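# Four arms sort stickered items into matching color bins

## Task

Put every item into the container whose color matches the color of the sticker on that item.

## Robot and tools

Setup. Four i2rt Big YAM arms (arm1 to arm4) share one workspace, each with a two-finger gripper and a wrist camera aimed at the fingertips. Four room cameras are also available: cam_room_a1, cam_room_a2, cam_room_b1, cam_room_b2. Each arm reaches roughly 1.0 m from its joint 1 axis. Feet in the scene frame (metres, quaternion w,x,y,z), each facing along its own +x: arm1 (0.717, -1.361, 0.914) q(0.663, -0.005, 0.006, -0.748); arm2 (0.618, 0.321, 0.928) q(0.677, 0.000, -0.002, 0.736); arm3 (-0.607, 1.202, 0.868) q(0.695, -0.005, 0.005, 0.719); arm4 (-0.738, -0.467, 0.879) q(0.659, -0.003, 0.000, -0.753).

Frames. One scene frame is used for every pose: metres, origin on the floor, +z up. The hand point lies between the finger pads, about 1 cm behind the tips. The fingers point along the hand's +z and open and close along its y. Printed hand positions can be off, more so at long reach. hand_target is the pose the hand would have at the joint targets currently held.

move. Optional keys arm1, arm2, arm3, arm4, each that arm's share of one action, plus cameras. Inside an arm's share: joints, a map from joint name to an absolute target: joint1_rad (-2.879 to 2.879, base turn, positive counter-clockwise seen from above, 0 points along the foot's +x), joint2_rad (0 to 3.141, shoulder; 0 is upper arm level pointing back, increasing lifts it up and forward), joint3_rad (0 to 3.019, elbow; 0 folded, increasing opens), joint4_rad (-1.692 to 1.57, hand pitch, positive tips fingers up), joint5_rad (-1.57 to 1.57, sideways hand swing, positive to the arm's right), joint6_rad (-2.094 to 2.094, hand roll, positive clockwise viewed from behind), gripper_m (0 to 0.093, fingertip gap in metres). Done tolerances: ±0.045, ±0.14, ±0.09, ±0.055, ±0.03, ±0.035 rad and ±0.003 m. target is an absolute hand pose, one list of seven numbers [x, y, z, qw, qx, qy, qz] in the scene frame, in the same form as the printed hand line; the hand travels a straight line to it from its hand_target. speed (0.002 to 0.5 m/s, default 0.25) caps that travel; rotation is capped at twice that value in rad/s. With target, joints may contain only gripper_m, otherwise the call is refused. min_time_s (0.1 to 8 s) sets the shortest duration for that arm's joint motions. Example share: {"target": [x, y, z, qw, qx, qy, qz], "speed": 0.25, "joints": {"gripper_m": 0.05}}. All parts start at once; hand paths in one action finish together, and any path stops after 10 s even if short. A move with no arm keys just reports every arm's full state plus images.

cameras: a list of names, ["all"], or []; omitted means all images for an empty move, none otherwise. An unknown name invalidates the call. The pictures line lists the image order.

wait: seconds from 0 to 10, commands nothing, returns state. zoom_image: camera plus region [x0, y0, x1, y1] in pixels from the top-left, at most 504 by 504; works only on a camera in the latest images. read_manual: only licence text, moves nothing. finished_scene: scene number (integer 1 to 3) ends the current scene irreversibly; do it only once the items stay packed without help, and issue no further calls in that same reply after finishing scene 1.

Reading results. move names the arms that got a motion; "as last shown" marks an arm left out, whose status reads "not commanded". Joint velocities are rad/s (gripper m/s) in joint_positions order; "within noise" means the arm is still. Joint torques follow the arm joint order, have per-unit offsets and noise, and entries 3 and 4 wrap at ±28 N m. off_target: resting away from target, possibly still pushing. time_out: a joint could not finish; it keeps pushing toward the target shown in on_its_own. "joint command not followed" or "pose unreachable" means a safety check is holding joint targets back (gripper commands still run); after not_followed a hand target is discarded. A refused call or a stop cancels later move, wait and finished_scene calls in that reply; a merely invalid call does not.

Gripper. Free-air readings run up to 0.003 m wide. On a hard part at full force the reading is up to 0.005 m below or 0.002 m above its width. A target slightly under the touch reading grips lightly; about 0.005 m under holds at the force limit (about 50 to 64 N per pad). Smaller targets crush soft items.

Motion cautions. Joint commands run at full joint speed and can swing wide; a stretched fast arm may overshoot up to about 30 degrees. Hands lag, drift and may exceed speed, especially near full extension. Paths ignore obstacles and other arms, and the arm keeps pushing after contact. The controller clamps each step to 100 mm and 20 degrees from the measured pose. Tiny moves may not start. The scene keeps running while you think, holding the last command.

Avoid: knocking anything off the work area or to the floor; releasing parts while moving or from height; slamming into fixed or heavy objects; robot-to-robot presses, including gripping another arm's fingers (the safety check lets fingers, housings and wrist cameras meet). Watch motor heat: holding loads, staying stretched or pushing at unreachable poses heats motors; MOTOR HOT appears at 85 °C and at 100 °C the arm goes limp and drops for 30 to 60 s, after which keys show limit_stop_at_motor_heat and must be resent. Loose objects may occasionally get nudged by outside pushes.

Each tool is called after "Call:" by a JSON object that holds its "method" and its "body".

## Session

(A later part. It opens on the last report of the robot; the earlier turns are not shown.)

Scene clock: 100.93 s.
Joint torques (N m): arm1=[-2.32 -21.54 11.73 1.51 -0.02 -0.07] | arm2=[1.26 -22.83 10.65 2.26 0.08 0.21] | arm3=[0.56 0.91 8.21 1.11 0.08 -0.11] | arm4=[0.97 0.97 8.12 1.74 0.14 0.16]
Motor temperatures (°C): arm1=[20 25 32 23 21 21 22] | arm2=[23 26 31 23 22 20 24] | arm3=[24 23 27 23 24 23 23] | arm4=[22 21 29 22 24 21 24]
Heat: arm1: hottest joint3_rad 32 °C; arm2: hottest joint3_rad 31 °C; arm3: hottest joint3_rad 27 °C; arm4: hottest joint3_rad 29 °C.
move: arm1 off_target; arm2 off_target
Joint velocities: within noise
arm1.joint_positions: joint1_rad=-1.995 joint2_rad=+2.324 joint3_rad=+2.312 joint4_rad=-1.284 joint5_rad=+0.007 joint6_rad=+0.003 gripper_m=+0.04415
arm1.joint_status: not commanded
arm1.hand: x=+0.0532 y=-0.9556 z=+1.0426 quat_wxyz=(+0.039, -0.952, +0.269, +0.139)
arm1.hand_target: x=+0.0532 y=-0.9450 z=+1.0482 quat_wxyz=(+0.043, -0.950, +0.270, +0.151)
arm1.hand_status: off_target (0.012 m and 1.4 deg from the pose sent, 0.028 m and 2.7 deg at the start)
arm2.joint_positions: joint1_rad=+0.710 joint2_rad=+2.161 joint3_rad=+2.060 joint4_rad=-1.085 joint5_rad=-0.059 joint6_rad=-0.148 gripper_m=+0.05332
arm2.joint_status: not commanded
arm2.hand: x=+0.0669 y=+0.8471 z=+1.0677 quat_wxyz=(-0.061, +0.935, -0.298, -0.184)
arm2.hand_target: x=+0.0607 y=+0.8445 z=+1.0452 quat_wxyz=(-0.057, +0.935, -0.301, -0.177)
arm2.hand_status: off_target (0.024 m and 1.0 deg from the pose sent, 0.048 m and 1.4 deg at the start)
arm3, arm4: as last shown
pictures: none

Call:
{"method": "move", "body": {"arm1": {"target":[0.053,-0.945,1.031,0.0427,-0.9502,0.2698,0.1505],"speed":0.05}, "arm2": {"target":[0.06,0.845,1.025,0.0569,-0.9353,0.3012,0.1768],"speed":0.05}}}

Call:
{"method": "move", "body": {"arm1": {"target":[0.053,-0.945,1.022,0.0427,-0.9502,0.2698,0.1505],"speed":0.04}, "arm2": {"target":[0.06,0.845,1.014,0.0569,-0.9353,0.3012,0.1768],"speed":0.04}}}

Call:
{"method": "move", "body": {"arm1": {"target":[0.053,-0.945,1.014,0.0427,-0.9502,0.2698,0.1505],"speed":0.04}, "arm2": {"target":[0.06,0.845,1.006,0.0569,-0.9353,0.3012,0.1768],"speed":0.04}, "cameras": ["arm1_cam_wrist","arm2_cam_wrist"]}}

Scene clock: 109.97 s.
Joint torques (N m): arm1=[-2.37 -22.36 11.23 1.31 -0.07 -0.07] | arm2=[1.32 -22.24 10.25 2.24 0.09 0.22] | arm3=[0.44 0.91 8.21 1.13 0.09 -0.1] | arm4=[1.14 1.03 8.1 1.72 0.14 0.16]
Motor temperatures (°C): arm1=[20 25 32 23 21 21 22] | arm2=[23 26 32 23 22 20 24] | arm3=[24 23 27 23 24 23 23] | arm4=[22 21 29 22 24 21 24]
Heat: arm1: hottest joint3_rad 32 °C; arm2: hottest joint3_rad 32 °C; arm3: hottest joint3_rad 27 °C; arm4: hottest joint3_rad 29 °C.
move: arm1 done; arm2 off_target
Joint velocities: within noise
arm1.joint_positions: joint1_rad=-1.995 joint2_rad=+2.324 joint3_rad=+2.274 joint4_rad=-1.240 joint5_rad=+0.007 joint6_rad=+0.003 gripper_m=+0.04415
arm1.joint_status: not commanded
arm1.hand: x=+0.0522 y=-0.9551 z=+1.0286 quat_wxyz=(+0.040, -0.952, +0.268, +0.142)
arm1.hand_target: x=+0.0531 y=-0.9451 z=+1.0311 quat_wxyz=(+0.043, -0.950, +0.270, +0.150)
arm1.hand_status: done (0.010 m and 1.1 deg from the pose sent, 0.016 m and 1.4 deg at the start)
arm2.joint_positions: joint1_rad=+0.710 joint2_rad=+2.165 joint3_rad=+2.028 joint4_rad=-1.038 joint5_rad=-0.059 joint6_rad=-0.148 gripper_m=+0.05332
arm2.joint_status: not commanded
arm2.hand: x=+0.0656 y=+0.8484 z=+1.0545 quat_wxyz=(-0.063, +0.934, -0.297, -0.189)
arm2.hand_target: x=+0.0610 y=+0.8442 z=+1.0254 quat_wxyz=(-0.057, +0.935, -0.301, -0.177)
arm2.hand_status: off_target (0.030 m and 1.6 deg from the pose sent, 0.043 m and 1.0 deg at the start)
arm3, arm4: as last shown
pictures: none

Scene clock: 110.93 s.
Joint torques (N m): arm1=[-1.85 -20.78 10.62 1.43 -0.05 -0.06] | arm2=[1.44 -22.24 10.19 2.3 0.08 0.22] | arm3=[0.5 0.79 8.24 1.14 0.08 -0.11] | arm4=[0.85 0.97 8.18 1.7 0.11 0.15]
Motor temperatures (°C): arm1=[20 25 32 23 21 21 22] | arm2=[23 26 32 23 22 20 24] | arm3=[24 23 27 23 24 23 23] | arm4=[22 21 29 22 24 21 24]
Heat: arm1: hottest joint3_rad 32 °C; arm2: hottest joint3_rad 32 °C; arm3: hottest joint3_rad 27 °C; arm4: hottest joint3_rad 29 °C.
move: arm1 done; arm2 off_target
Joint velocities: within noise
arm1.joint_positions: joint1_rad=-1.995 joint2_rad=+2.324 joint3_rad=+2.260 joint4_rad=-1.218 joint5_rad=+0.007 joint6_rad=+0.003 gripper_m=+0.04415
arm1.joint_status: not commanded
arm1.hand: x=+0.0509 y=-0.9540 z=+1.0238 quat_wxyz=(+0.041, -0.951, +0.268, +0.146)
arm1.hand_target: x=+0.0532 y=-0.9449 z=+1.0222 quat_wxyz=(+0.043, -0.950, +0.270, +0.150)
arm1.hand_status: done (0.009 m and 0.6 deg from the pose sent, 0.012 m and 1.1 deg at the start)
arm2.joint_positions: joint1_rad=+0.710 joint2_rad=+2.171 joint3_rad=+2.011 joint4_rad=-1.014 joint5_rad=-0.059 joint6_rad=-0.148 gripper_m=+0.05332
arm2.joint_status: not commanded
arm2.hand: x=+0.0653 y=+0.8488 z=+1.0439 quat_wxyz=(-0.063, +0.934, -0.297, -0.189)
arm2.hand_target: x=+0.0609 y=+0.8442 z=+1.0145 quat_wxyz=(-0.057, +0.935, -0.301, -0.177)
arm2.hand_status: off_target (0.031 m and 1.6 deg from the pose sent, 0.041 m and 1.6 deg at the start)
arm3, arm4: as last shown
pictures: none

Scene clock: 111.90 s.
Joint torques (N m): arm1=[-2.61 -20.37 9.78 1.42 -0.07 -0.04] | arm2=[1.38 -21.95 10.09 2.24 0.07 0.21] | arm3=[0.56 0.91 8.2 1.16 0.08 -0.11] | arm4=[0.79 1.03 8.03 1.74 0.12 0.14]
Motor temperatures (°C): arm1=[20 25 32 23 21 21 22] | arm2=[23 26 32 23 22 20 24] | arm3=[24 23 27 23 24 23 23] | arm4=[22 21 29 22 24 21 24]
Heat: arm1: hottest joint3_rad 32 °C; arm2: hottest joint3_rad 32 °C; arm3: hottest joint3_rad 27 °C; arm4: hottest joint3_rad 29 °C.
move: arm1 off_target; arm2 off_target
Joint velocities: within noise
arm1.joint_positions: joint1_rad=-1.995 joint2_rad=+2.324 joint3_rad=+2.253 joint4_rad=-1.198 joint5_rad=+0.007 joint6_rad=+0.003 gripper_m=+0.04415
arm1.joint_status: not commanded
arm1.hand: x=+0.0485 y=-0.9526 z=+1.0219 quat_wxyz=(+0.043, -0.950, +0.268, +0.152)
arm1.hand_target: x=+0.0532 y=-0.9450 z=+1.0141 quat_wxyz=(+0.043, -0.950, +0.270, +0.150)
arm1.hand_status: off_target (0.012 m and 0.2 deg from the pose sent, 0.013 m and 0.6 deg at the start)
arm2.joint_positions: joint1_rad=+0.710 joint2_rad=+2.174 joint3_rad=+1.999 joint4_rad=-0.997 joint5_rad=-0.059 joint6_rad=-0.147 gripper_m=+0.05332
arm2.joint_status: not commanded
arm2.hand: x=+0.0650 y=+0.8492 z=+1.0377 quat_wxyz=(-0.064, +0.934, -0.297, -0.190)
arm2.hand_target: x=+0.0610 y=+0.8442 z=+1.0066 quat_wxyz=(-0.057, +0.935, -0.301, -0.177)
arm2.hand_status: off_target (0.032 m and 1.8 deg from the pose sent, 0.038 m and 1.6 deg at the start)
arm3, arm4: as last shown
Images, in order (width x height): arm1_cam_wrist 672x504, arm2_cam_wrist 672x504.

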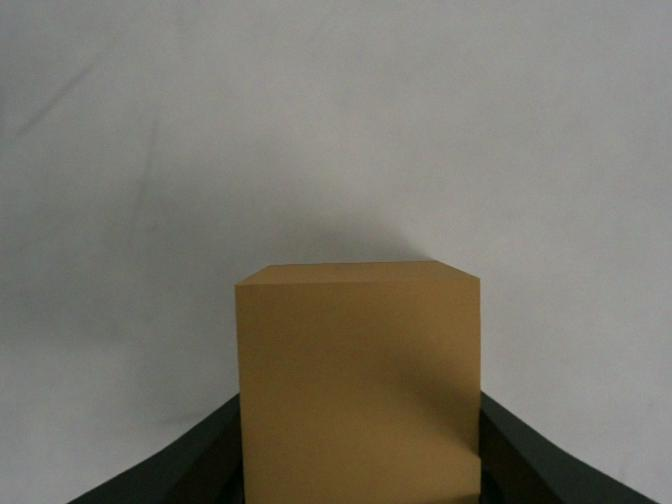

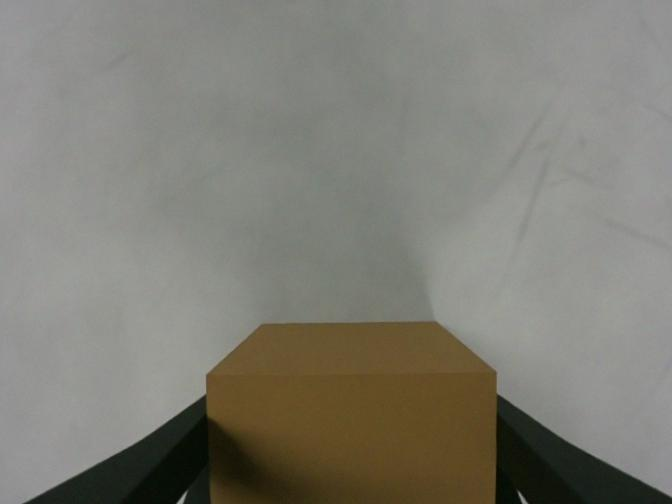

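Call:
{"method": "move", "body": {"arm1": {"joints":{"gripper_m":0.093}}, "arm2": {"target":[0.06,0.845,0.998,0.0569,-0.9353,0.3012,0.1768],"speed":0.04}, "arm4": {"target":[-0.30,-0.735,1.15,0.4443,0.2415,0.8535,-0.1257],"speed":0.3}, "arm3": {"target":[-0.28,1.01,1.17,0.2909,0.2412,0.9227,-0.0761],"speed":0.3}}}

Call:
{"method": "move", "body": {"arm1": {"target":[0.09,-0.97,1.13,0.0427,-0.9502,0.2698,0.1505],"speed":0.2}, "arm2": {"target":[0.06,0.845,0.990,0.0569,-0.9353,0.3012,0.1768],"speed":0.04}, "cameras": ["arm1_cam_wrist","arm2_cam_wrist"]}}

Scene clock: 119.83 s.
Joint torques (N m): arm1=[-2.49 -20.37 11.11 1.31 -0.07 -0.05] | arm2=[1.38 -21.6 9.33 2.45 0.09 0.21] | arm3=[0.03 -6.42 9.48 1.77 -0.05 -0.12] | arm4=[0.21 -10.4 9.74 1.8 -0.02 0.19]
Motor temperatures (°C): arm1=[20 25 32 23 21 21 22] | arm2=[23 26 32 23 22 20 24] | arm3=[24 23 27 23 24 23 23] | arm4=[22 21 29 22 24 21 24]
Heat: arm1: hottest joint3_rad 32 °C; arm2: hottest joint3_rad 32 °C; arm3: hottest joint3_rad 27 °C; arm4: hottest joint3_rad 29 °C.
move: arm1 done; arm2 off_target; arm3 done; arm4 off_target
Joint velocities: within noise
arm1.joint_positions: joint1_rad=-1.995 joint2_rad=+2.324 joint3_rad=+2.237 joint4_rad=-1.197 joint5_rad=+0.006 joint6_rad=+0.002 gripper_m=+0.09296
arm1.joint_status: all done
arm1.hand: x=+0.0517 y=-0.9546 z=+1.0149 quat_wxyz=(+0.041, -0.952, +0.268, +0.145)
arm1.hand_target: x=+0.0532 y=-0.9451 z=+1.0141 quat_wxyz=(+0.043, -0.950, +0.270, +0.150)
arm1.hand_status: not commanded
arm2.joint_positions: joint1_rad=+0.710 joint2_rad=+2.174 joint3_rad=+1.995 joint4_rad=-0.982 joint5_rad=-0.059 joint6_rad=-0.146 gripper_m=+0.05332
arm2.joint_status: not commanded
arm2.hand: x=+0.0635 y=+0.8507 z=+1.0371 quat_wxyz=(-0.066, +0.933, -0.297, -0.194)
arm2.hand_target: x=+0.0613 y=+0.8440 z=+0.9989 quat_wxyz=(-0.057, +0.935, -0.301, -0.177)
arm2.hand_status: off_target (0.040 m and 2.4 deg from the pose sent, 0.040 m and 1.8 deg at the start)
arm3.joint_positions: joint1_rad=-2.145 joint2_rad=+0.964 joint3_rad=+1.025 joint4_rad=-1.047 joint5_rad=-0.031 joint6_rad=-0.022 gripper_m=+0.09400
arm3.joint_status: not commanded
arm3.hand: x=-0.2791 y=+1.0156 z=+1.1673 quat_wxyz=(-0.283, -0.239, -0.926, +0.072)
arm3.hand_target: x=-0.2801 y=+1.0102 z=+1.1700 quat_wxyz=(-0.291, -0.241, -0.923, +0.076)
arm3.hand_status: done (0.006 m and 1.1 deg from the pose sent, 0.188 m and 10.8 deg at the start)
arm4.joint_positions: joint1_rad=+1.158 joint2_rad=+1.183 joint3_rad=+0.925 joint4_rad=-0.385 joint5_rad=-0.002 joint6_rad=-0.010 gripper_m=+0.09399
arm4.joint_status: not commanded
arm4.hand: x=-0.3015 y=-0.7300 z=+1.1385 quat_wxyz=(-0.429, -0.235, -0.863, +0.124)
arm4.hand_target: x=-0.3002 y=-0.7349 z=+1.1499 quat_wxyz=(-0.444, -0.241, -0.854, +0.126)
arm4.hand_status: off_target (0.013 m and 2.3 deg from the pose sent, 0.306 m and 11.7 deg at the start)
pictures: none

Scene clock: 121.17 s.
Joint torques (N m): arm1=[-2.14 -19.43 13.6 0.62 -0.02 -0.03] | arm2=[1.26 -21.36 8.66 2.56 0.08 0.18] | arm3=[0.21 -6.3 9.51 1.73 -0.06 -0.13] | arm4=[0.32 -10.58 9.63 1.81 -0.01 0.17]
Motor temperatures (°C): arm1=[20 25 33 23 21 21 22] | arm2=[23 26 32 23 22 20 24] | arm3=[24 23 27 23 24 23 23] | arm4=[22 21 30 22 24 21 24]
Heat: arm1: hottest joint3_rad 33 °C; arm2: hottest joint3_rad 32 °C; arm3: hottest joint3_rad 27 °C; arm4: hottest joint3_rad 30 °C.
move: arm1 off_target; arm2 off_target
Joint velocities: within noise
arm1.joint_positions: joint1_rad=-1.995 joint2_rad=+2.158 joint3_rad=+2.215 joint4_rad=-1.350 joint5_rad=+0.006 joint6_rad=+0.002 gripper_m=+0.09296
arm1.joint_status: not commanded
arm1.hand: x=+0.0907 y=-0.9776 z=+1.1164 quat_wxyz=(+0.039, -0.952, +0.268, +0.140)
arm1.hand_target: x=+0.0904 y=-0.9702 z=+1.1298 quat_wxyz=(+0.043, -0.950, +0.270, +0.151)
arm1.hand_status: off_target (0.016 m and 1.3 deg from the pose sent, 0.122 m and 0.7 deg at the start)
arm2.joint_positions: joint1_rad=+0.710 joint2_rad=+2.174 joint3_rad=+1.990 joint4_rad=-0.968 joint5_rad=-0.059 joint6_rad=-0.145 gripper_m=+0.05332
arm2.joint_status: not commanded
arm2.hand: x=+0.0621 y=+0.8520 z=+1.0364 quat_wxyz=(-0.068, +0.931, -0.297, -0.199)
arm2.hand_target: x=+0.0618 y=+0.8436 z=+0.9912 quat_wxyz=(-0.057, +0.935, -0.301, -0.176)
arm2.hand_status: off_target (0.047 m and 2.9 deg from the pose sent, 0.047 m and 2.3 deg at the start)
arm3, arm4: as last shown
Images, in order (width x height): arm1_cam_wrist 672x504, arm2_cam_wrist 672x504.

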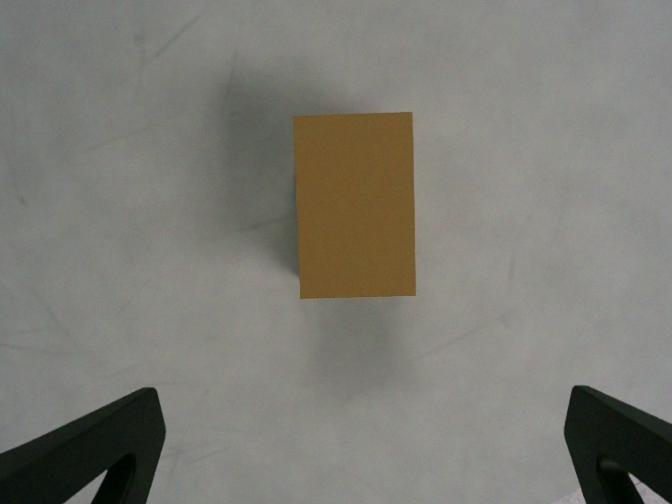

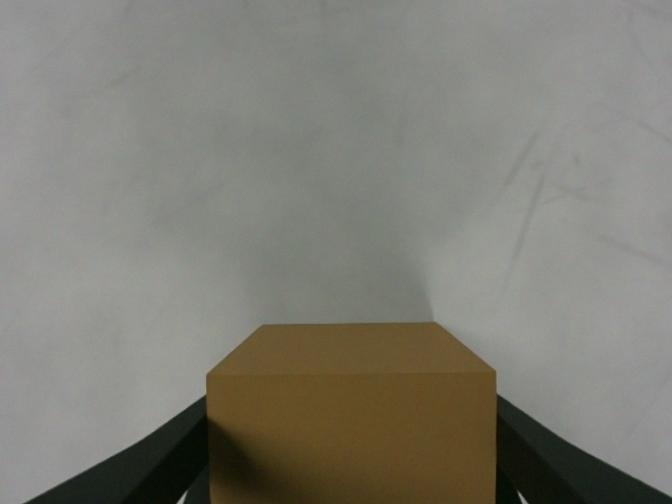

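Call:
{"method": "move", "body": {"arm2": {"joints":{"gripper_m":0.093}}, "arm1": {"target":[0.33,-1.12,1.17,0.0427,-0.9502,0.2698,0.1505],"speed":0.3}}}

Call:
{"method": "move", "body": {"arm2": {"target":[0.10,0.815,1.10,0.0569,-0.9353,0.3012,0.1768],"speed":0.2}, "arm4": {"target":[-0.03,-0.92,1.125,0.4699,0.2153,0.8477,-0.1194],"speed":0.25}, "cameras": ["arm4_cam_wrist","arm2_cam_wrist"]}}

Call:
{"method": "move", "body": {"arm2": {"target":[0.37,0.59,1.15,0.0569,-0.9353,0.3012,0.1768],"speed":0.35}}}

Call:
{"method": "move", "body": {"arm3": {"target":[0.03,0.885,1.14,0.2662,0.2488,0.9285,-0.0713],"speed":0.25}, "arm1": {"joints":{"joint1_rad":-1.6,"joint2_rad":0.65,"joint3_rad":1.2,"joint4_rad":-1.35},"min_time_s":2}, "cameras": ["arm3_cam_wrist"]}}

Scene clock: 134.93 s.
Joint torques (N m): arm1=[-1.79 -7.65 11.19 0.8 0.04 0.04] | arm2=[1.38 -22.12 9.99 2.17 0.07 0.18] | arm3=[0.09 -6.36 9.54 1.81 -0.06 -0.12] | arm4=[0.5 -10.05 9.72 1.94 -0.02 0.12]
Motor temperatures (°C): arm1=[20 26 34 23 21 21 22] | arm2=[23 26 30 23 22 20 24] | arm3=[24 23 27 23 24 23 23] | arm4=[22 22 31 22 24 21 24]
Heat: arm1: hottest joint3_rad 34 °C; arm2: hottest joint3_rad 30 °C; arm3: hottest joint3_rad 27 °C; arm4: hottest joint3_rad 31 °C.
move: arm1 done; arm2 done
Joint velocities: within noise
arm1.joint_positions: joint1_rad=-1.995 joint2_rad=+1.350 joint3_rad=+1.272 joint4_rad=-1.191 joint5_rad=+0.006 joint6_rad=+0.002 gripper_m=+0.09296
arm1.joint_status: not commanded
arm1.hand: x=+0.3290 y=-1.1217 z=+1.1690 quat_wxyz=(+0.042, -0.951, +0.268, +0.151)
arm1.hand_target: x=+0.3300 y=-1.1199 z=+1.1701 quat_wxyz=(+0.043, -0.950, +0.270, +0.151)
arm1.hand_status: done (0.002 m and 0.3 deg from the pose sent, 0.284 m and 1.3 deg at the start)
arm2.joint_positions: joint1_rad=+0.710 joint2_rad=+2.184 joint3_rad=+1.973 joint4_rad=-0.960 joint5_rad=-0.058 joint6_rad=-0.145 gripper_m=+0.09292
arm2.joint_status: all done
arm2.hand: x=+0.0648 y=+0.8496 z=+1.0221 quat_wxyz=(-0.064, +0.933, -0.298, -0.190)
arm2.hand_target: x=+0.0618 y=+0.8436 z=+0.9912 quat_wxyz=(-0.057, +0.935, -0.301, -0.176)
arm2.hand_status: not commanded
arm3, arm4: as last shown
pictures: none

Scene clock: 136.97 s.
Joint torques (N m): arm1=[-2.2 -8.12 11.48 0.76 0.04 0.02] | arm2=[0.62 -24.53 9.92 0.94 -0.12 0.11] | arm3=[0.03 -6.36 9.48 1.78 -0.05 -0.12] | arm4=[0.5 -23.36 13.41 0.77 -0.09 -0.1]
Motor temperatures (°C): arm1=[20 26 34 23 21 21 22] | arm2=[23 26 30 23 22 20 24] | arm3=[24 23 27 23 24 23 23] | arm4=[22 22 31 22 24 21 24]
Heat: arm1: hottest joint3_rad 34 °C; arm2: hottest joint3_rad 30 °C; arm3: hottest joint3_rad 27 °C; arm4: hottest joint3_rad 31 °C.
move: arm2 done; arm4 off_target
Joint velocities: within noise
arm1, arm3: as last shown
arm2.joint_positions: joint1_rad=+0.710 joint2_rad=+2.030 joint3_rad=+1.929 joint4_rad=-1.084 joint5_rad=-0.058 joint6_rad=-0.145 gripper_m=+0.09292
arm2.joint_status: not commanded
arm2.hand: x=+0.0943 y=+0.8202 z=+1.1005 quat_wxyz=(-0.061, +0.934, -0.299, -0.184)
arm2.hand_target: x=+0.0999 y=+0.8152 z=+1.1001 quat_wxyz=(-0.057, +0.935, -0.301, -0.177)
arm2.hand_status: done (0.008 m and 1.0 deg from the pose sent, 0.092 m and 1.8 deg at the start)
arm4.joint_positions: joint1_rad=+1.124 joint2_rad=+2.013 joint3_rad=+1.817 joint4_rad=-0.385 joint5_rad=-0.075 joint6_rad=-0.029 gripper_m=+0.09399
arm4.joint_status: not commanded
arm4.hand: x=-0.0383 y=-0.9083 z=+1.1103 quat_wxyz=(-0.461, -0.221, -0.852, +0.113)
arm4.hand_target: x=-0.0312 y=-0.9194 z=+1.1251 quat_wxyz=(-0.470, -0.215, -0.847, +0.120)
arm4.hand_status: off_target (0.021 m and 1.5 deg from the pose sent, 0.332 m and 5.5 deg at the start)
pictures: arm2_cam_wrist, arm4_cam_wrist
Images, in order (width x height): arm2_cam_wrist 672x504, arm4_cam_wrist 672x504.

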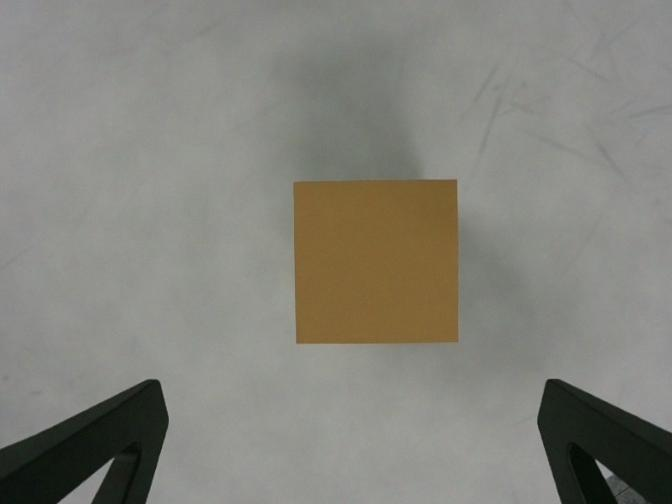

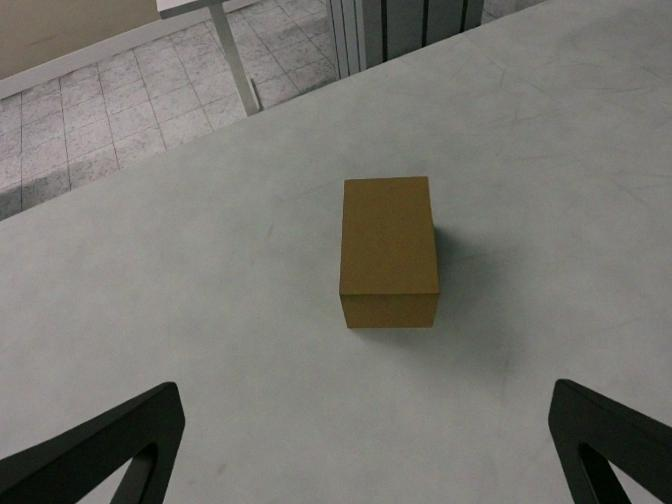

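Scene clock: 138.70 s.
Joint torques (N m): arm1=[-2.26 -8.18 11.18 0.76 0 0.01] | arm2=[0.32 -6.77 10.24 0.98 -0.29 -0.08] | arm3=[0.21 -6.42 9.52 1.77 -0.06 -0.13] | arm4=[-0.03 -23.3 13.52 0.84 -0.08 -0.09]
Motor temperatures (°C): arm1=[20 26 34 23 21 21 22] | arm2=[23 26 30 23 22 20 24] | arm3=[24 23 27 23 24 23 23] | arm4=[22 22 32 22 24 21 24]
Heat: arm1: hottest joint3_rad 34 °C; arm2: hottest joint3_rad 30 °C; arm3: hottest joint3_rad 27 °C; arm4: hottest joint3_rad 32 °C.
move: arm2 off_target
Joint velocities: within noise
arm1, arm3, arm4: as last shown
arm2.joint_positions: joint1_rad=+0.621 joint2_rad=+1.055 joint3_rad=+0.968 joint4_rad=-1.085 joint5_rad=-0.090 joint6_rad=-0.215 gripper_m=+0.09292
arm2.joint_status: not commanded
arm2.hand: x=+0.3655 y=+0.5923 z=+1.1612 quat_wxyz=(-0.066, +0.931, -0.304, -0.192)
arm2.hand_target: x=+0.3700 y=+0.5899 z=+1.1502 quat_wxyz=(-0.057, +0.935, -0.301, -0.177)
arm2.hand_status: off_target (0.012 m and 2.1 deg from the pose sent, 0.363 m and 1.0 deg at the start)
pictures: none

Scene clock: 141.20 s.
Joint torques (N m): arm1=[-1.03 3.25 10.07 1.24 0.08 0.01] | arm2=[0.03 -6.65 10.28 0.99 -0.28 -0.08] | arm3=[1.9 -21.01 14.31 0.62 0.18 0.02] | arm4=[0.38 -22.77 13.34 0.91 -0.09 -0.11]
Motor temperatures (°C): arm1=[20 26 34 23 21 21 22] | arm2=[23 26 30 23 22 20 24] | arm3=[24 23 28 23 24 23 23] | arm4=[22 23 32 22 24 21 24]
Heat: arm1: hottest joint3_rad 34 °C; arm2: hottest joint3_rad 30 °C; arm3: hottest joint3_rad 28 °C; arm4: hottest joint3_rad 32 °C.
move: arm1 done; arm3 off_target
Joint velocities: within noise
arm1.joint_positions: joint1_rad=-1.610 joint2_rad=+0.645 joint3_rad=+1.200 joint4_rad=-1.341 joint5_rad=+0.006 joint6_rad=+0.002 gripper_m=+0.09297
arm1.joint_status: all done
arm1.hand: x=+0.4678 y=-1.3190 z=+1.3563 quat_wxyz=(+0.034, -0.918, +0.076, +0.388)
arm1.hand_target: x=+0.4673 y=-1.3214 z=+1.3534 quat_wxyz=(+0.032, -0.921, +0.071, +0.382)
arm1.hand_status: not commanded
arm2, arm4: as last shown
arm2.joint_positions: joint1_rad=+0.621 joint2_rad=+1.055 joint3_rad=+0.968 joint4_rad=-1.085 joint5_rad=-0.090 joint6_rad=-0.216 gripper_m=+0.09292
arm2.hand: x=+0.3655 y=+0.5923 z=+1.1612 quat_wxyz=(-0.066, +0.931, -0.303, -0.192)
arm3.joint_positions: joint1_rad=-2.079 joint2_rad=+1.871 joint3_rad=+1.839 joint4_rad=-1.031 joint5_rad=+0.021 joint6_rad=+0.052 gripper_m=+0.09400
arm3.joint_status: not commanded
arm3.hand: x=+0.0147 y=+0.8826 z=+1.1163 quat_wxyz=(-0.246, -0.252, -0.933, +0.069)
arm3.hand_target: x=+0.0288 y=+0.8857 z=+1.1402 quat_wxyz=(-0.267, -0.249, -0.928, +0.071)
arm3.hand_status: off_target (0.028 m and 2.4 deg from the pose sent, 0.337 m and 2.3 deg at the start)
Images, in order (width x height): arm3_cam_wrist 672x504.

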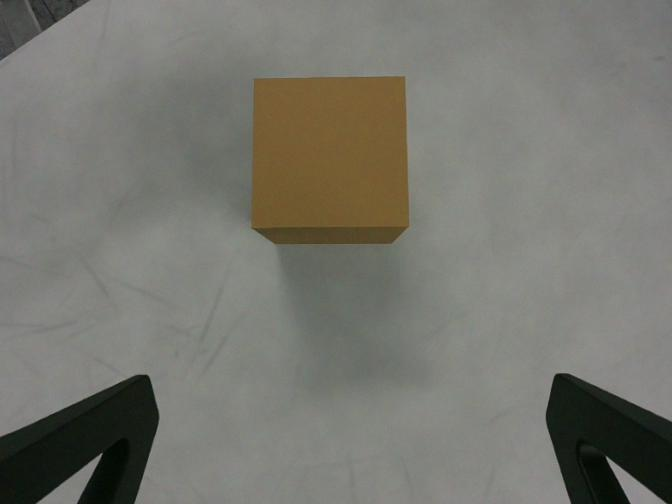

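Call:
{"method": "move", "body": {"arm4": {"target":[0.060,-0.982,1.0225,0.4699,0.2153,0.8477,-0.1194],"speed":0.12}, "arm3": {"target":[0.085,0.856,1.075,0.2662,0.2488,0.9285,-0.0713],"speed":0.12}, "cameras": ["arm3_cam_wrist","arm4_cam_wrist"]}}

Scene clock: 163.87 s.
Joint torques (N m): arm1=[-0.91 2.61 10.13 1.18 0.05 0.04] | arm2=[0.21 -6.71 10.28 0.96 -0.29 -0.08] | arm3=[1.85 -22.89 14.27 1.5 0.15 0.03] | arm4=[0.21 -27.11 13.52 0.87 -0.1 -0.08]
Motor temperatures (°C): arm1=[20 25 33 23 21 21 22] | arm2=[23 26 30 22 22 20 23] | arm3=[24 24 31 23 24 23 23] | arm4=[22 25 36 22 24 21 24]
Heat: arm1: hottest joint3_rad 33 °C; arm2: hottest joint3_rad 30 °C; arm3: hottest joint3_rad 31 °C; arm4: hottest joint3_rad 36 °C.
move: arm3 off_target; arm4 off_target
Joint velocities: within noise
arm1, arm2: as last shown
arm3.joint_positions: joint1_rad=-2.079 joint2_rad=+2.053 joint3_rad=+1.966 joint4_rad=-0.987 joint5_rad=+0.021 joint6_rad=+0.052 gripper_m=+0.09400
arm3.joint_status: not commanded
arm3.hand: x=+0.0640 y=+0.8566 z=+1.0560 quat_wxyz=(-0.240, -0.253, -0.935, +0.067)
arm3.hand_target: x=+0.0835 y=+0.8569 z=+1.0753 quat_wxyz=(-0.267, -0.249, -0.928, +0.071)
arm3.hand_status: off_target (0.028 m and 3.1 deg from the pose sent, 0.086 m and 2.4 deg at the start)
arm4.joint_positions: joint1_rad=+1.123 joint2_rad=+2.425 joint3_rad=+2.296 joint4_rad=-0.438 joint5_rad=-0.076 joint6_rad=-0.033 gripper_m=+0.09399
arm4.joint_status: not commanded
arm4.hand: x=+0.0554 y=-0.9708 z=+1.0226 quat_wxyz=(-0.467, -0.218, -0.849, +0.115)
arm4.hand_target: x=+0.0590 y=-0.9815 z=+1.0224 quat_wxyz=(-0.471, -0.215, -0.847, +0.120)
arm4.hand_status: off_target (0.012 m and 0.7 deg from the pose sent, 0.151 m and 1.5 deg at the start)
Images, in order (width x height): arm3_cam_wrist 672x504, arm4_cam_wrist 672x504.

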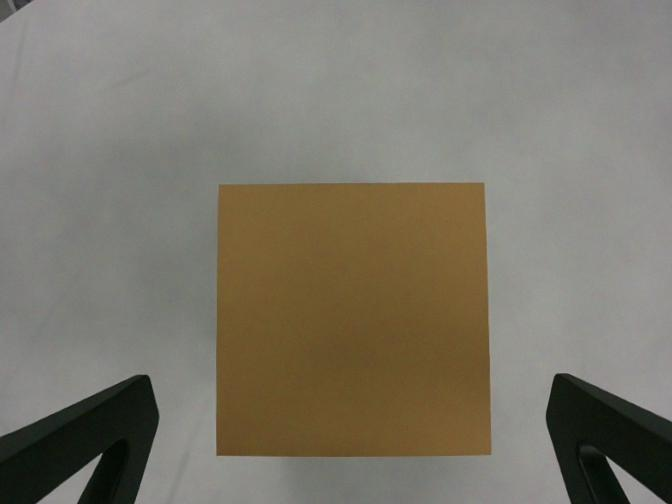

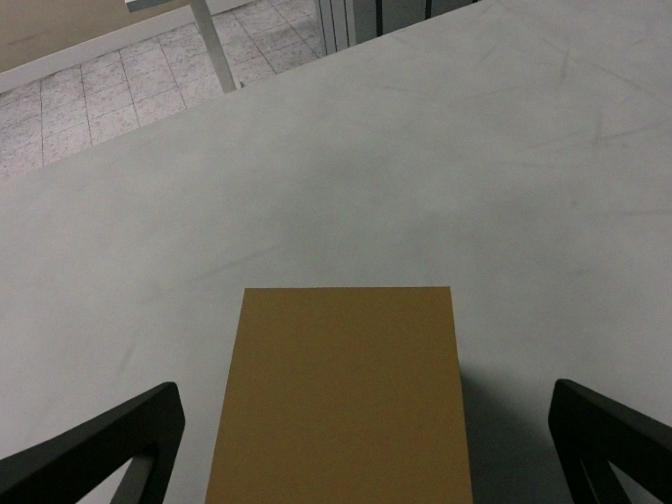

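Call:
{"method": "move", "body": {"arm4": {"joints":{"gripper_m":0.034}}, "arm3": {"target":[0.107,0.844,1.061,0.2662,0.2488,0.9285,-0.0713],"speed":0.1}}}

Call:
{"method": "move", "body": {"arm3": {"joints":{"gripper_m":0.036}}, "arm4": {"target":[0.03,-0.95,1.13,0.4699,0.2153,0.8477,-0.1194],"speed":0.2}, "cameras": ["arm3_cam_wrist","arm4_cam_wrist"]}}

Scene clock: 175.33 s.
Joint torques (N m): arm1=[-0.97 2.9 9.99 1.21 0.05 -0.03] | arm2=[0.26 -6.65 10.24 0.96 -0.29 -0.08] | arm3=[1.85 -24 14.32 0.69 0.13 0.01] | arm4=[0.38 -27.63 13.24 0.85 -0.01 -0.03]
Motor temperatures (°C): arm1=[20 25 33 23 21 21 22] | arm2=[23 26 30 22 22 20 23] | arm3=[24 24 32 23 24 23 23] | arm4=[22 27 39 22 24 21 24]
Heat: arm1: hottest joint3_rad 33 °C; arm2: hottest joint3_rad 30 °C; arm3: hottest joint3_rad 32 °C; arm4: hottest joint3_rad 39 °C.
move: arm3 off_target; arm4 off_target
Joint velocities: within noise
arm1, arm2: as last shown
arm3.joint_positions: joint1_rad=-2.079 joint2_rad=+2.141 joint3_rad=+2.072 joint4_rad=-0.987 joint5_rad=+0.021 joint6_rad=+0.052 gripper_m=+0.09400
arm3.joint_status: not commanded
arm3.hand: x=+0.0910 y=+0.8426 z=+1.0439 quat_wxyz=(-0.249, -0.252, -0.932, +0.069)
arm3.hand_target: x=+0.1059 y=+0.8446 z=+1.0611 quat_wxyz=(-0.267, -0.249, -0.928, +0.071)
arm3.hand_status: off_target (0.023 m and 2.0 deg from the pose sent, 0.045 m and 3.1 deg at the start)
arm4.joint_positions: joint1_rad=+1.123 joint2_rad=+2.426 joint3_rad=+2.298 joint4_rad=-0.439 joint5_rad=-0.077 joint6_rad=-0.033 gripper_m=+0.04505
arm4.joint_status: gripper_m off_target (ended at +0.04507, target +0.03400)
arm4.hand: x=+0.0555 y=-0.9710 z=+1.0234 quat_wxyz=(-0.467, -0.218, -0.849, +0.115)
arm4.hand_target: x=+0.0589 y=-0.9815 z=+1.0225 quat_wxyz=(-0.471, -0.215, -0.847, +0.120)
arm4.hand_status: not commanded
pictures: none

Scene clock: 176.83 s.
Joint torques (N m): arm1=[-1.14 2.84 10.1 1.18 0.02 0.02] | arm2=[0.15 -6.71 10.26 0.99 -0.29 -0.08] | arm3=[1.61 -24.06 14.3 0.7 0.11 0] | arm4=[1.14 -28.4 9.84 0.94 0.17 0.01]
Motor temperatures (°C): arm1=[20 25 33 23 21 21 22] | arm2=[23 26 30 22 22 20 23] | arm3=[24 24 32 23 24 23 23] | arm4=[22 27 39 22 24 21 25]
Heat: arm1: hottest joint3_rad 33 °C; arm2: hottest joint3_rad 30 °C; arm3: hottest joint3_rad 32 °C; arm4: hottest joint3_rad 39 °C.
move: arm3 off_target; arm4 done
Joint velocities: within noise
arm1, arm2: as last shown
arm3.joint_positions: joint1_rad=-2.079 joint2_rad=+2.141 joint3_rad=+2.072 joint4_rad=-0.987 joint5_rad=+0.021 joint6_rad=+0.053 gripper_m=+0.05317
arm3.joint_status: gripper_m off_target (ended at +0.05320, target +0.03600)
arm3.hand: x=+0.0910 y=+0.8424 z=+1.0441 quat_wxyz=(-0.249, -0.252, -0.932, +0.070)
arm3.hand_target: x=+0.1059 y=+0.8446 z=+1.0612 quat_wxyz=(-0.267, -0.249, -0.928, +0.071)
arm3.hand_status: not commanded
arm4.joint_positions: joint1_rad=+1.123 joint2_rad=+2.256 joint3_rad=+2.266 joint4_rad=-0.557 joint5_rad=-0.073 joint6_rad=-0.033 gripper_m=+0.04505
arm4.joint_status: not commanded
arm4.hand: x=+0.0285 y=-0.9535 z=+1.1332 quat_wxyz=(-0.475, -0.217, -0.844, +0.120)
arm4.hand_target: x=+0.0299 y=-0.9501 z=+1.1300 quat_wxyz=(-0.470, -0.215, -0.848, +0.119)
arm4.hand_status: done (0.005 m and 0.7 deg from the pose sent, 0.112 m and 0.7 deg at the start)
Images, in order (width x height): arm3_cam_wrist 672x504, arm4_cam_wrist 672x504.

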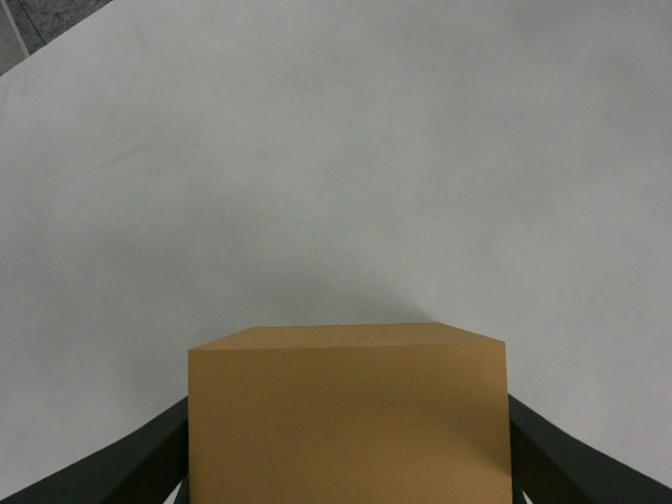

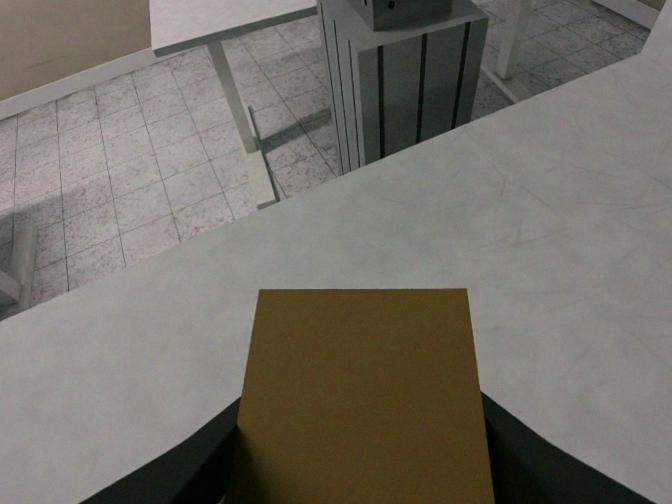

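Call:
{"method": "move", "body": {"arm3": {"target":[0.07,0.855,1.14,0.2662,0.2488,0.9285,-0.0713],"speed":0.2}, "arm4": {"target":[-0.32,-0.735,1.24,0.4699,0.2153,0.8477,-0.1194],"speed":0.35}}}

Call:
{"method": "move", "body": {"arm3": {"target":[-0.28,1.01,1.2,0.2662,0.2488,0.9285,-0.0713],"speed":0.35}, "arm4": {"joints":{"joint1_rad":-1.64,"joint2_rad":0.7,"joint3_rad":1.2,"joint4_rad":-1.1,"joint5_rad":0,"joint6_rad":0},"min_time_s":4}}}

Call:
{"method": "move", "body": {"arm3": {"joints":{"joint1_rad":0.79,"joint2_rad":0.7,"joint3_rad":1.2,"joint4_rad":-1.35,"joint5_rad":0,"joint6_rad":0},"min_time_s":4}, "arm4": {"target":[-1.41,-0.322,0.98,0.0332,-0.9406,0.0963,0.3239],"speed":0.3}, "cameras": ["arm4_cam_wrist"]}}

Call:
{"method": "move", "body": {"arm3": {"target":[-1.09,1.65,0.98,0.0946,-0.899,0.3532,0.2409],"speed":0.3}, "cameras": ["arm3_cam_wrist","cam_room_b1","cam_room_b2"]}}

Scene clock: 218.30 s.
Joint torques (N m): arm1=[-1.26 3.37 10.13 1.09 0.03 0.03] | arm2=[0.21 -6.59 10.25 0.99 -0.29 -0.08] | arm3=[0.97 -26.29 14.43 0.7 -0.02 -0.09] | arm4=[0.21 -7.65 9.89 0.98 -0.06 -0.1]
Motor temperatures (°C): arm1=[20 24 33 23 21 21 21] | arm2=[23 25 30 22 22 20 23] | arm3=[24 27 34 23 24 23 24] | arm4=[22 28 37 22 24 21 26]
Heat: arm1: hottest joint3_rad 33 °C; arm2: hottest joint3_rad 30 °C; arm3: hottest joint3_rad 34 °C; arm4: hottest joint3_rad 37 °C.
move: arm3 off_target; arm4 done
Joint velocities: within noise
arm1, arm2: as last shown
arm3.joint_positions: joint1_rad=-2.079 joint2_rad=+2.052 joint3_rad=+2.072 joint4_rad=-1.114 joint5_rad=+0.019 joint6_rad=+0.053 gripper_m=+0.05317
arm3.joint_status: not commanded
arm3.hand: x=+0.0612 y=+0.8588 z=+1.0951 quat_wxyz=(-0.231, -0.253, -0.937, +0.065)
arm3.hand_target: x=+0.0680 y=+0.8561 z=+1.1399 quat_wxyz=(-0.267, -0.249, -0.928, +0.072)
arm3.hand_status: off_target (0.046 m and 4.2 deg from the pose sent, 0.099 m and 2.0 deg at the start)
arm4.joint_positions: joint1_rad=+1.104 joint2_rad=+1.068 joint3_rad=+1.068 joint4_rad=-0.538 joint5_rad=-0.093 joint6_rad=-0.040 gripper_m=+0.04505
arm4.joint_status: not commanded
arm4.hand: x=-0.3204 y=-0.7308 z=+1.2463 quat_wxyz=(-0.479, -0.217, -0.842, +0.119)
arm4.hand_target: x=-0.3200 y=-0.7349 z=+1.2400 quat_wxyz=(-0.470, -0.215, -0.848, +0.119)
arm4.hand_status: done (0.008 m and 1.2 deg from the pose sent, 0.425 m and 0.7 deg at the start)
pictures: none

Scene clock: 222.67 s.
Joint torques (N m): arm1=[-1.49 3.14 10.04 1.2 0.04 0.06] | arm2=[0.21 -6.71 10.26 0.95 -0.29 -0.08] | arm3=[0.26 -5.71 9.11 0.87 -0.05 -0.12] | arm4=[0.21 -1.85 12.83 0.87 0.14 0.15]
Motor temperatures (°C): arm1=[20 24 33 23 21 21 21] | arm2=[23 25 30 22 22 20 23] | arm3=[24 27 34 23 24 23 24] | arm4=[22 28 38 22 24 21 26]
Heat: arm1: hottest joint3_rad 33 °C; arm2: hottest joint3_rad 30 °C; arm3: hottest joint3_rad 34 °C; arm4: hottest joint3_rad 38 °C.
move: arm3 done; arm4 done
Joint velocities: within noise
arm1, arm2: as last shown
arm3.joint_positions: joint1_rad=-2.143 joint2_rad=+0.995 joint3_rad=+1.150 joint4_rad=-1.160 joint5_rad=-0.022 joint6_rad=-0.010 gripper_m=+0.05318
arm3.joint_status: not commanded
arm3.hand: x=-0.2770 y=+1.0137 z=+1.2053 quat_wxyz=(-0.274, -0.246, -0.927, +0.072)
arm3.hand_target: x=-0.2801 y=+1.0101 z=+1.1999 quat_wxyz=(-0.266, -0.249, -0.929, +0.071)
arm3.hand_status: done (0.007 m and 1.0 deg from the pose sent, 0.388 m and 4.2 deg at the start)
arm4.joint_positions: joint1_rad=-1.639 joint2_rad=+0.708 joint3_rad=+1.145 joint4_rad=-1.089 joint5_rad=-0.002 joint6_rad=-0.014 gripper_m=+0.04505
arm4.joint_status: all done
arm4.hand: x=-1.0512 y=-0.4008 z=+1.3196 quat_wxyz=(+0.045, -0.892, +0.084, +0.443)
arm4.hand_target: x=-1.0452 y=-0.4012 z=+1.3500 quat_wxyz=(+0.045, -0.879, +0.090, +0.466)
arm4.hand_status: not commanded
pictures: none

Scene clock: 227.00 s.
Joint torques (N m): arm1=[-1.14 3.43 10.03 1.06 0.06 0.06] | arm2=[0.15 -6.77 10.28 0.96 -0.29 -0.07] | arm3=[1.96 -2.26 13.33 1.01 0.13 0.04] | arm4=[0.38 -20.37 11.48 1.52 0.07 0.09]
Motor temperatures (°C): arm1=[20 24 33 23 21 21 21] | arm2=[23 25 30 22 22 20 23] | arm3=[24 27 34 23 24 23 24] | arm4=[22 28 38 22 24 21 26]
Heat: arm1: hottest joint3_rad 33 °C; arm2: hottest joint3_rad 30 °C; arm3: hottest joint3_rad 34 °C; arm4: hottest joint3_rad 38 °C.
move: arm3 done; arm4 off_target
Joint velocities: within noise
arm1, arm2: as last shown
arm3.joint_positions: joint1_rad=+0.781 joint2_rad=+0.708 joint3_rad=+1.150 joint4_rad=-1.344 joint5_rad=-0.003 joint6_rad=-0.008 gripper_m=+0.05320
arm3.joint_status: all done
arm3.hand: x=-0.8093 y=+1.3979 z=+1.2618 quat_wxyz=(-0.115, +0.881, -0.347, -0.302)
arm3.hand_target: x=-0.8091 y=+1.3951 z=+1.2879 quat_wxyz=(-0.123, +0.872, -0.343, -0.326)
arm3.hand_status: not commanded
arm4.joint_positions: joint1_rad=-1.641 joint2_rad=+1.865 joint3_rad=+1.326 joint4_rad=-0.436 joint5_rad=-0.002 joint6_rad=-0.014 gripper_m=+0.04505
arm4.joint_status: not commanded
arm4.hand: x=-1.3878 y=-0.3325 z=+0.9539 quat_wxyz=(+0.029, -0.951, +0.091, +0.294)
arm4.hand_target: x=-1.4082 y=-0.3224 z=+0.9806 quat_wxyz=(+0.033, -0.941, +0.096, +0.324)
arm4.hand_status: off_target (0.036 m and 3.7 deg from the pose sent, 0.500 m and 14.8 deg at the start)
Images, in order (width x height): arm4_cam_wrist 672x504.

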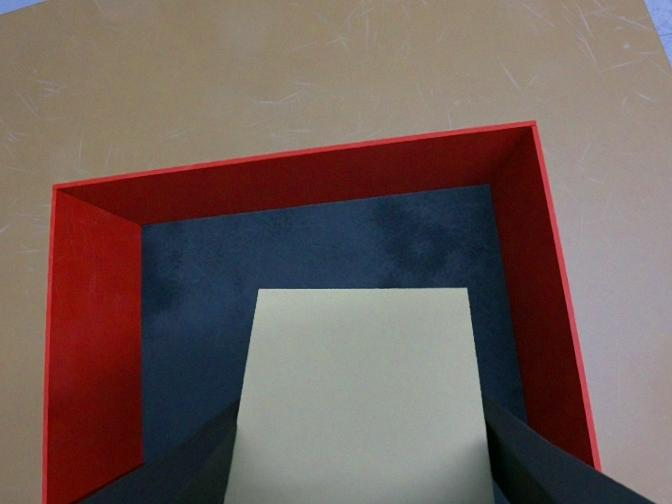

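Scene clock: 229.37 s.
Joint torques (N m): arm1=[-1.08 3.19 10.02 1.22 0.06 0.03] | arm2=[0.09 -6.65 10.25 0.99 -0.29 -0.07] | arm3=[2.08 -20.37 12.77 1.24 0.14 0.03] | arm4=[-0.03 -20.42 11.58 1.21 0.08 0.1]
Motor temperatures (°C): arm1=[20 24 33 23 21 21 21] | arm2=[23 25 30 22 22 20 23] | arm3=[24 27 34 23 24 23 24] | arm4=[22 28 38 22 24 21 26]
Heat: arm1: hottest joint3_rad 33 °C; arm2: hottest joint3_rad 30 °C; arm3: hottest joint3_rad 34 °C; arm4: hottest joint3_rad 38 °C.
move: arm3 off_target
Joint velocities: within noise
arm1, arm4: as last shown
arm2.joint_positions: joint1_rad=+0.621 joint2_rad=+1.055 joint3_rad=+0.968 joint4_rad=-1.085 joint5_rad=-0.090 joint6_rad=-0.216 gripper_m=+0.09292
arm2.joint_status: not commanded
arm2.hand: x=+0.3655 y=+0.5923 z=+1.1612 quat_wxyz=(-0.066, +0.931, -0.303, -0.192)
arm2.hand_target: x=+0.3700 y=+0.5899 z=+1.1502 quat_wxyz=(-0.057, +0.935, -0.301, -0.177)
arm2.hand_status: not commanded
arm3.joint_positions: joint1_rad=+0.783 joint2_rad=+1.819 joint3_rad=+1.356 joint4_rad=-0.644 joint5_rad=+0.008 joint6_rad=-0.006 gripper_m=+0.05320
arm3.joint_status: not commanded
arm3.hand: x=-1.0681 y=+1.6379 z=+0.9493 quat_wxyz=(-0.083, +0.907, -0.357, -0.209)
arm3.hand_target: x=-1.0886 y=+1.6486 z=+0.9807 quat_wxyz=(-0.094, +0.899, -0.353, -0.241)
arm3.hand_status: off_target (0.040 m and 4.0 deg from the pose sent, 0.471 m and 7.7 deg at the start)
Images, in order (width x height): arm3_cam_wrist 672x504, cam_room_b1 672x504, cam_room_b2 672x504.

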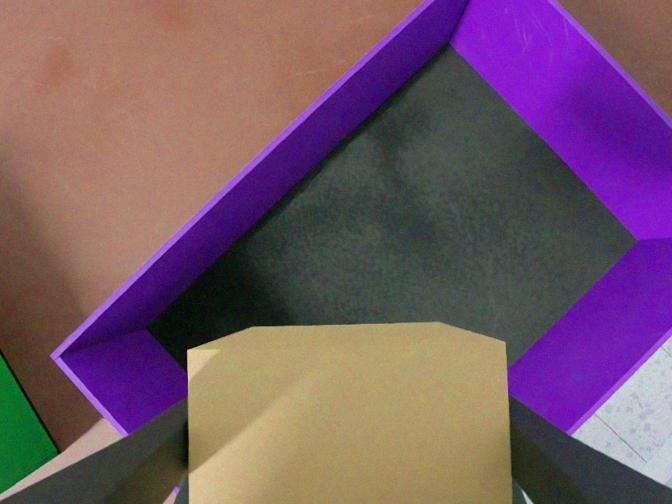

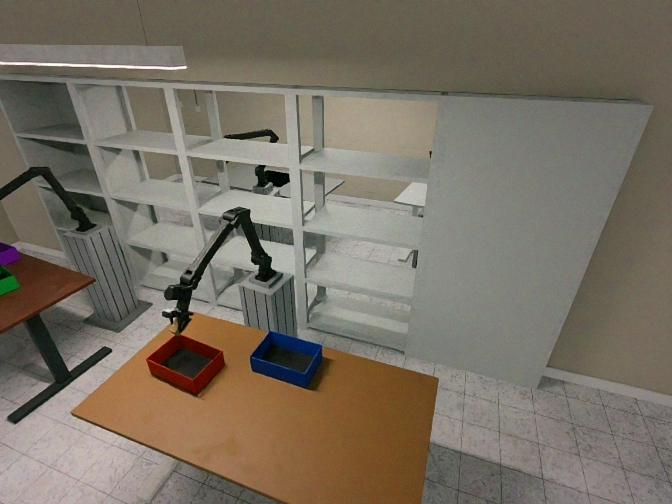

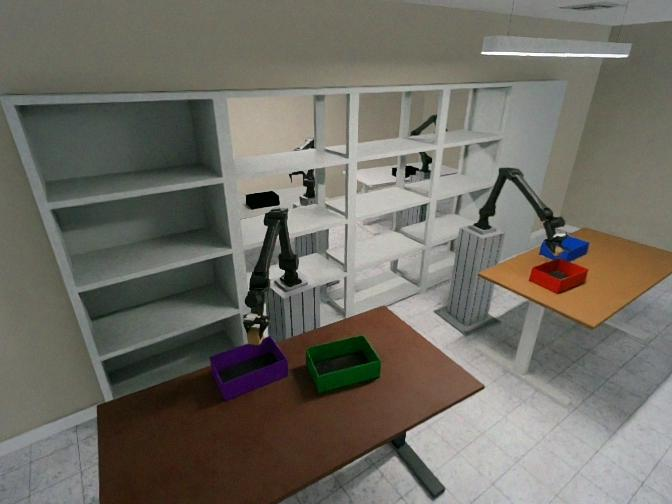

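Call:
{"method": "move", "body": {"arm3": {"target":[-1.08,1.684,0.82,0.0946,-0.899,0.3532,0.2409],"speed":0.2}, "arm4": {"target":[-1.44,-0.320,0.80,0.0332,-0.9406,0.0963,0.3239],"speed":0.2}, "cameras": ["arm3_cam_wrist","arm4_cam_wrist"]}}

Scene clock: 241.47 s.
Joint torques (N m): arm1=[-0.67 2.96 9.87 1.05 0.01 0] | arm2=[0.15 -6.65 10.26 0.99 -0.29 -0.08] | arm3=[0.67 -21.71 7.36 1.62 -0.07 -0.13] | arm4=[0.56 -21.95 9.18 1.48 0.16 0.15]
Motor temperatures (°C): arm1=[20 24 33 23 21 21 21] | arm2=[23 25 31 22 22 20 23] | arm3=[24 26 34 23 24 23 24] | arm4=[22 28 39 22 24 21 26]
Heat: arm1: hottest joint3_rad 33 °C; arm2: hottest joint3_rad 31 °C; arm3: hottest joint3_rad 34 °C; arm4: hottest joint3_rad 39 °C.
move: arm3 done; arm4 off_target
Joint velocities: within noise
arm1.joint_positions: joint1_rad=-1.610 joint2_rad=+0.645 joint3_rad=+1.200 joint4_rad=-1.341 joint5_rad=+0.006 joint6_rad=+0.002 gripper_m=+0.09297
arm1.joint_status: not commanded
arm1.hand: x=+0.4678 y=-1.3190 z=+1.3563 quat_wxyz=(+0.034, -0.918, +0.076, +0.388)
arm1.hand_target: x=+0.4673 y=-1.3214 z=+1.3534 quat_wxyz=(+0.032, -0.921, +0.071, +0.382)
arm1.hand_status: not commanded
arm2: as last shown
arm3.joint_positions: joint1_rad=+0.748 joint2_rad=+2.078 joint3_rad=+1.343 joint4_rad=-0.321 joint5_rad=-0.015 joint6_rad=-0.040 gripper_m=+0.05320
arm3.joint_status: not commanded
arm3.hand: x=-1.0810 y=+1.6758 z=+0.8166 quat_wxyz=(-0.090, +0.902, -0.353, -0.233)
arm3.hand_target: x=-1.0799 y=+1.6840 z=+0.8200 quat_wxyz=(-0.095, +0.899, -0.353, -0.241)
arm3.hand_status: done (0.009 m and 1.1 deg from the pose sent, 0.138 m and 4.0 deg at the start)
arm4.joint_positions: joint1_rad=-1.641 joint2_rad=+2.202 joint3_rad=+1.351 joint4_rad=-0.112 joint5_rad=-0.001 joint6_rad=-0.014 gripper_m=+0.04505
arm4.joint_status: not commanded
arm4.hand: x=-1.4178 y=-0.3269 z=+0.7872 quat_wxyz=(+0.030, -0.949, +0.091, +0.300)
arm4.hand_target: x=-1.4387 y=-0.3203 z=+0.8007 quat_wxyz=(+0.033, -0.941, +0.096, +0.324)
arm4.hand_status: off_target (0.027 m and 3.0 deg from the pose sent, 0.163 m and 3.7 deg at the start)
Images, in order (width x height): arm3_cam_wrist 672x504, arm4_cam_wrist 672x504.

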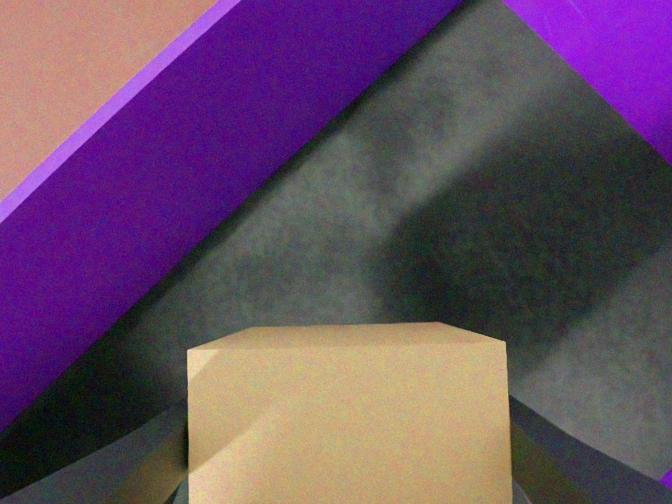

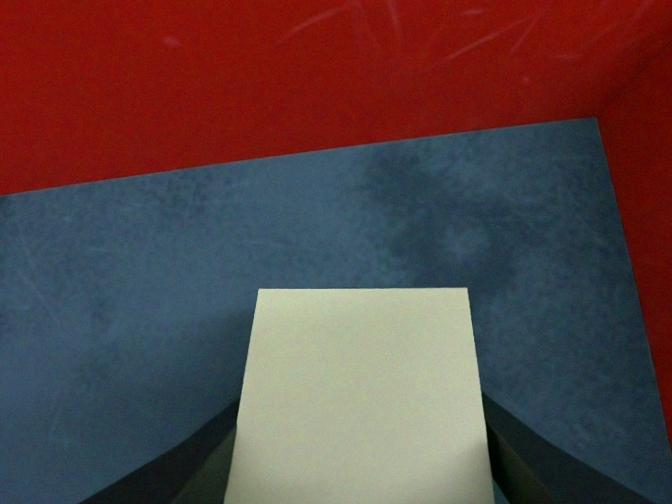

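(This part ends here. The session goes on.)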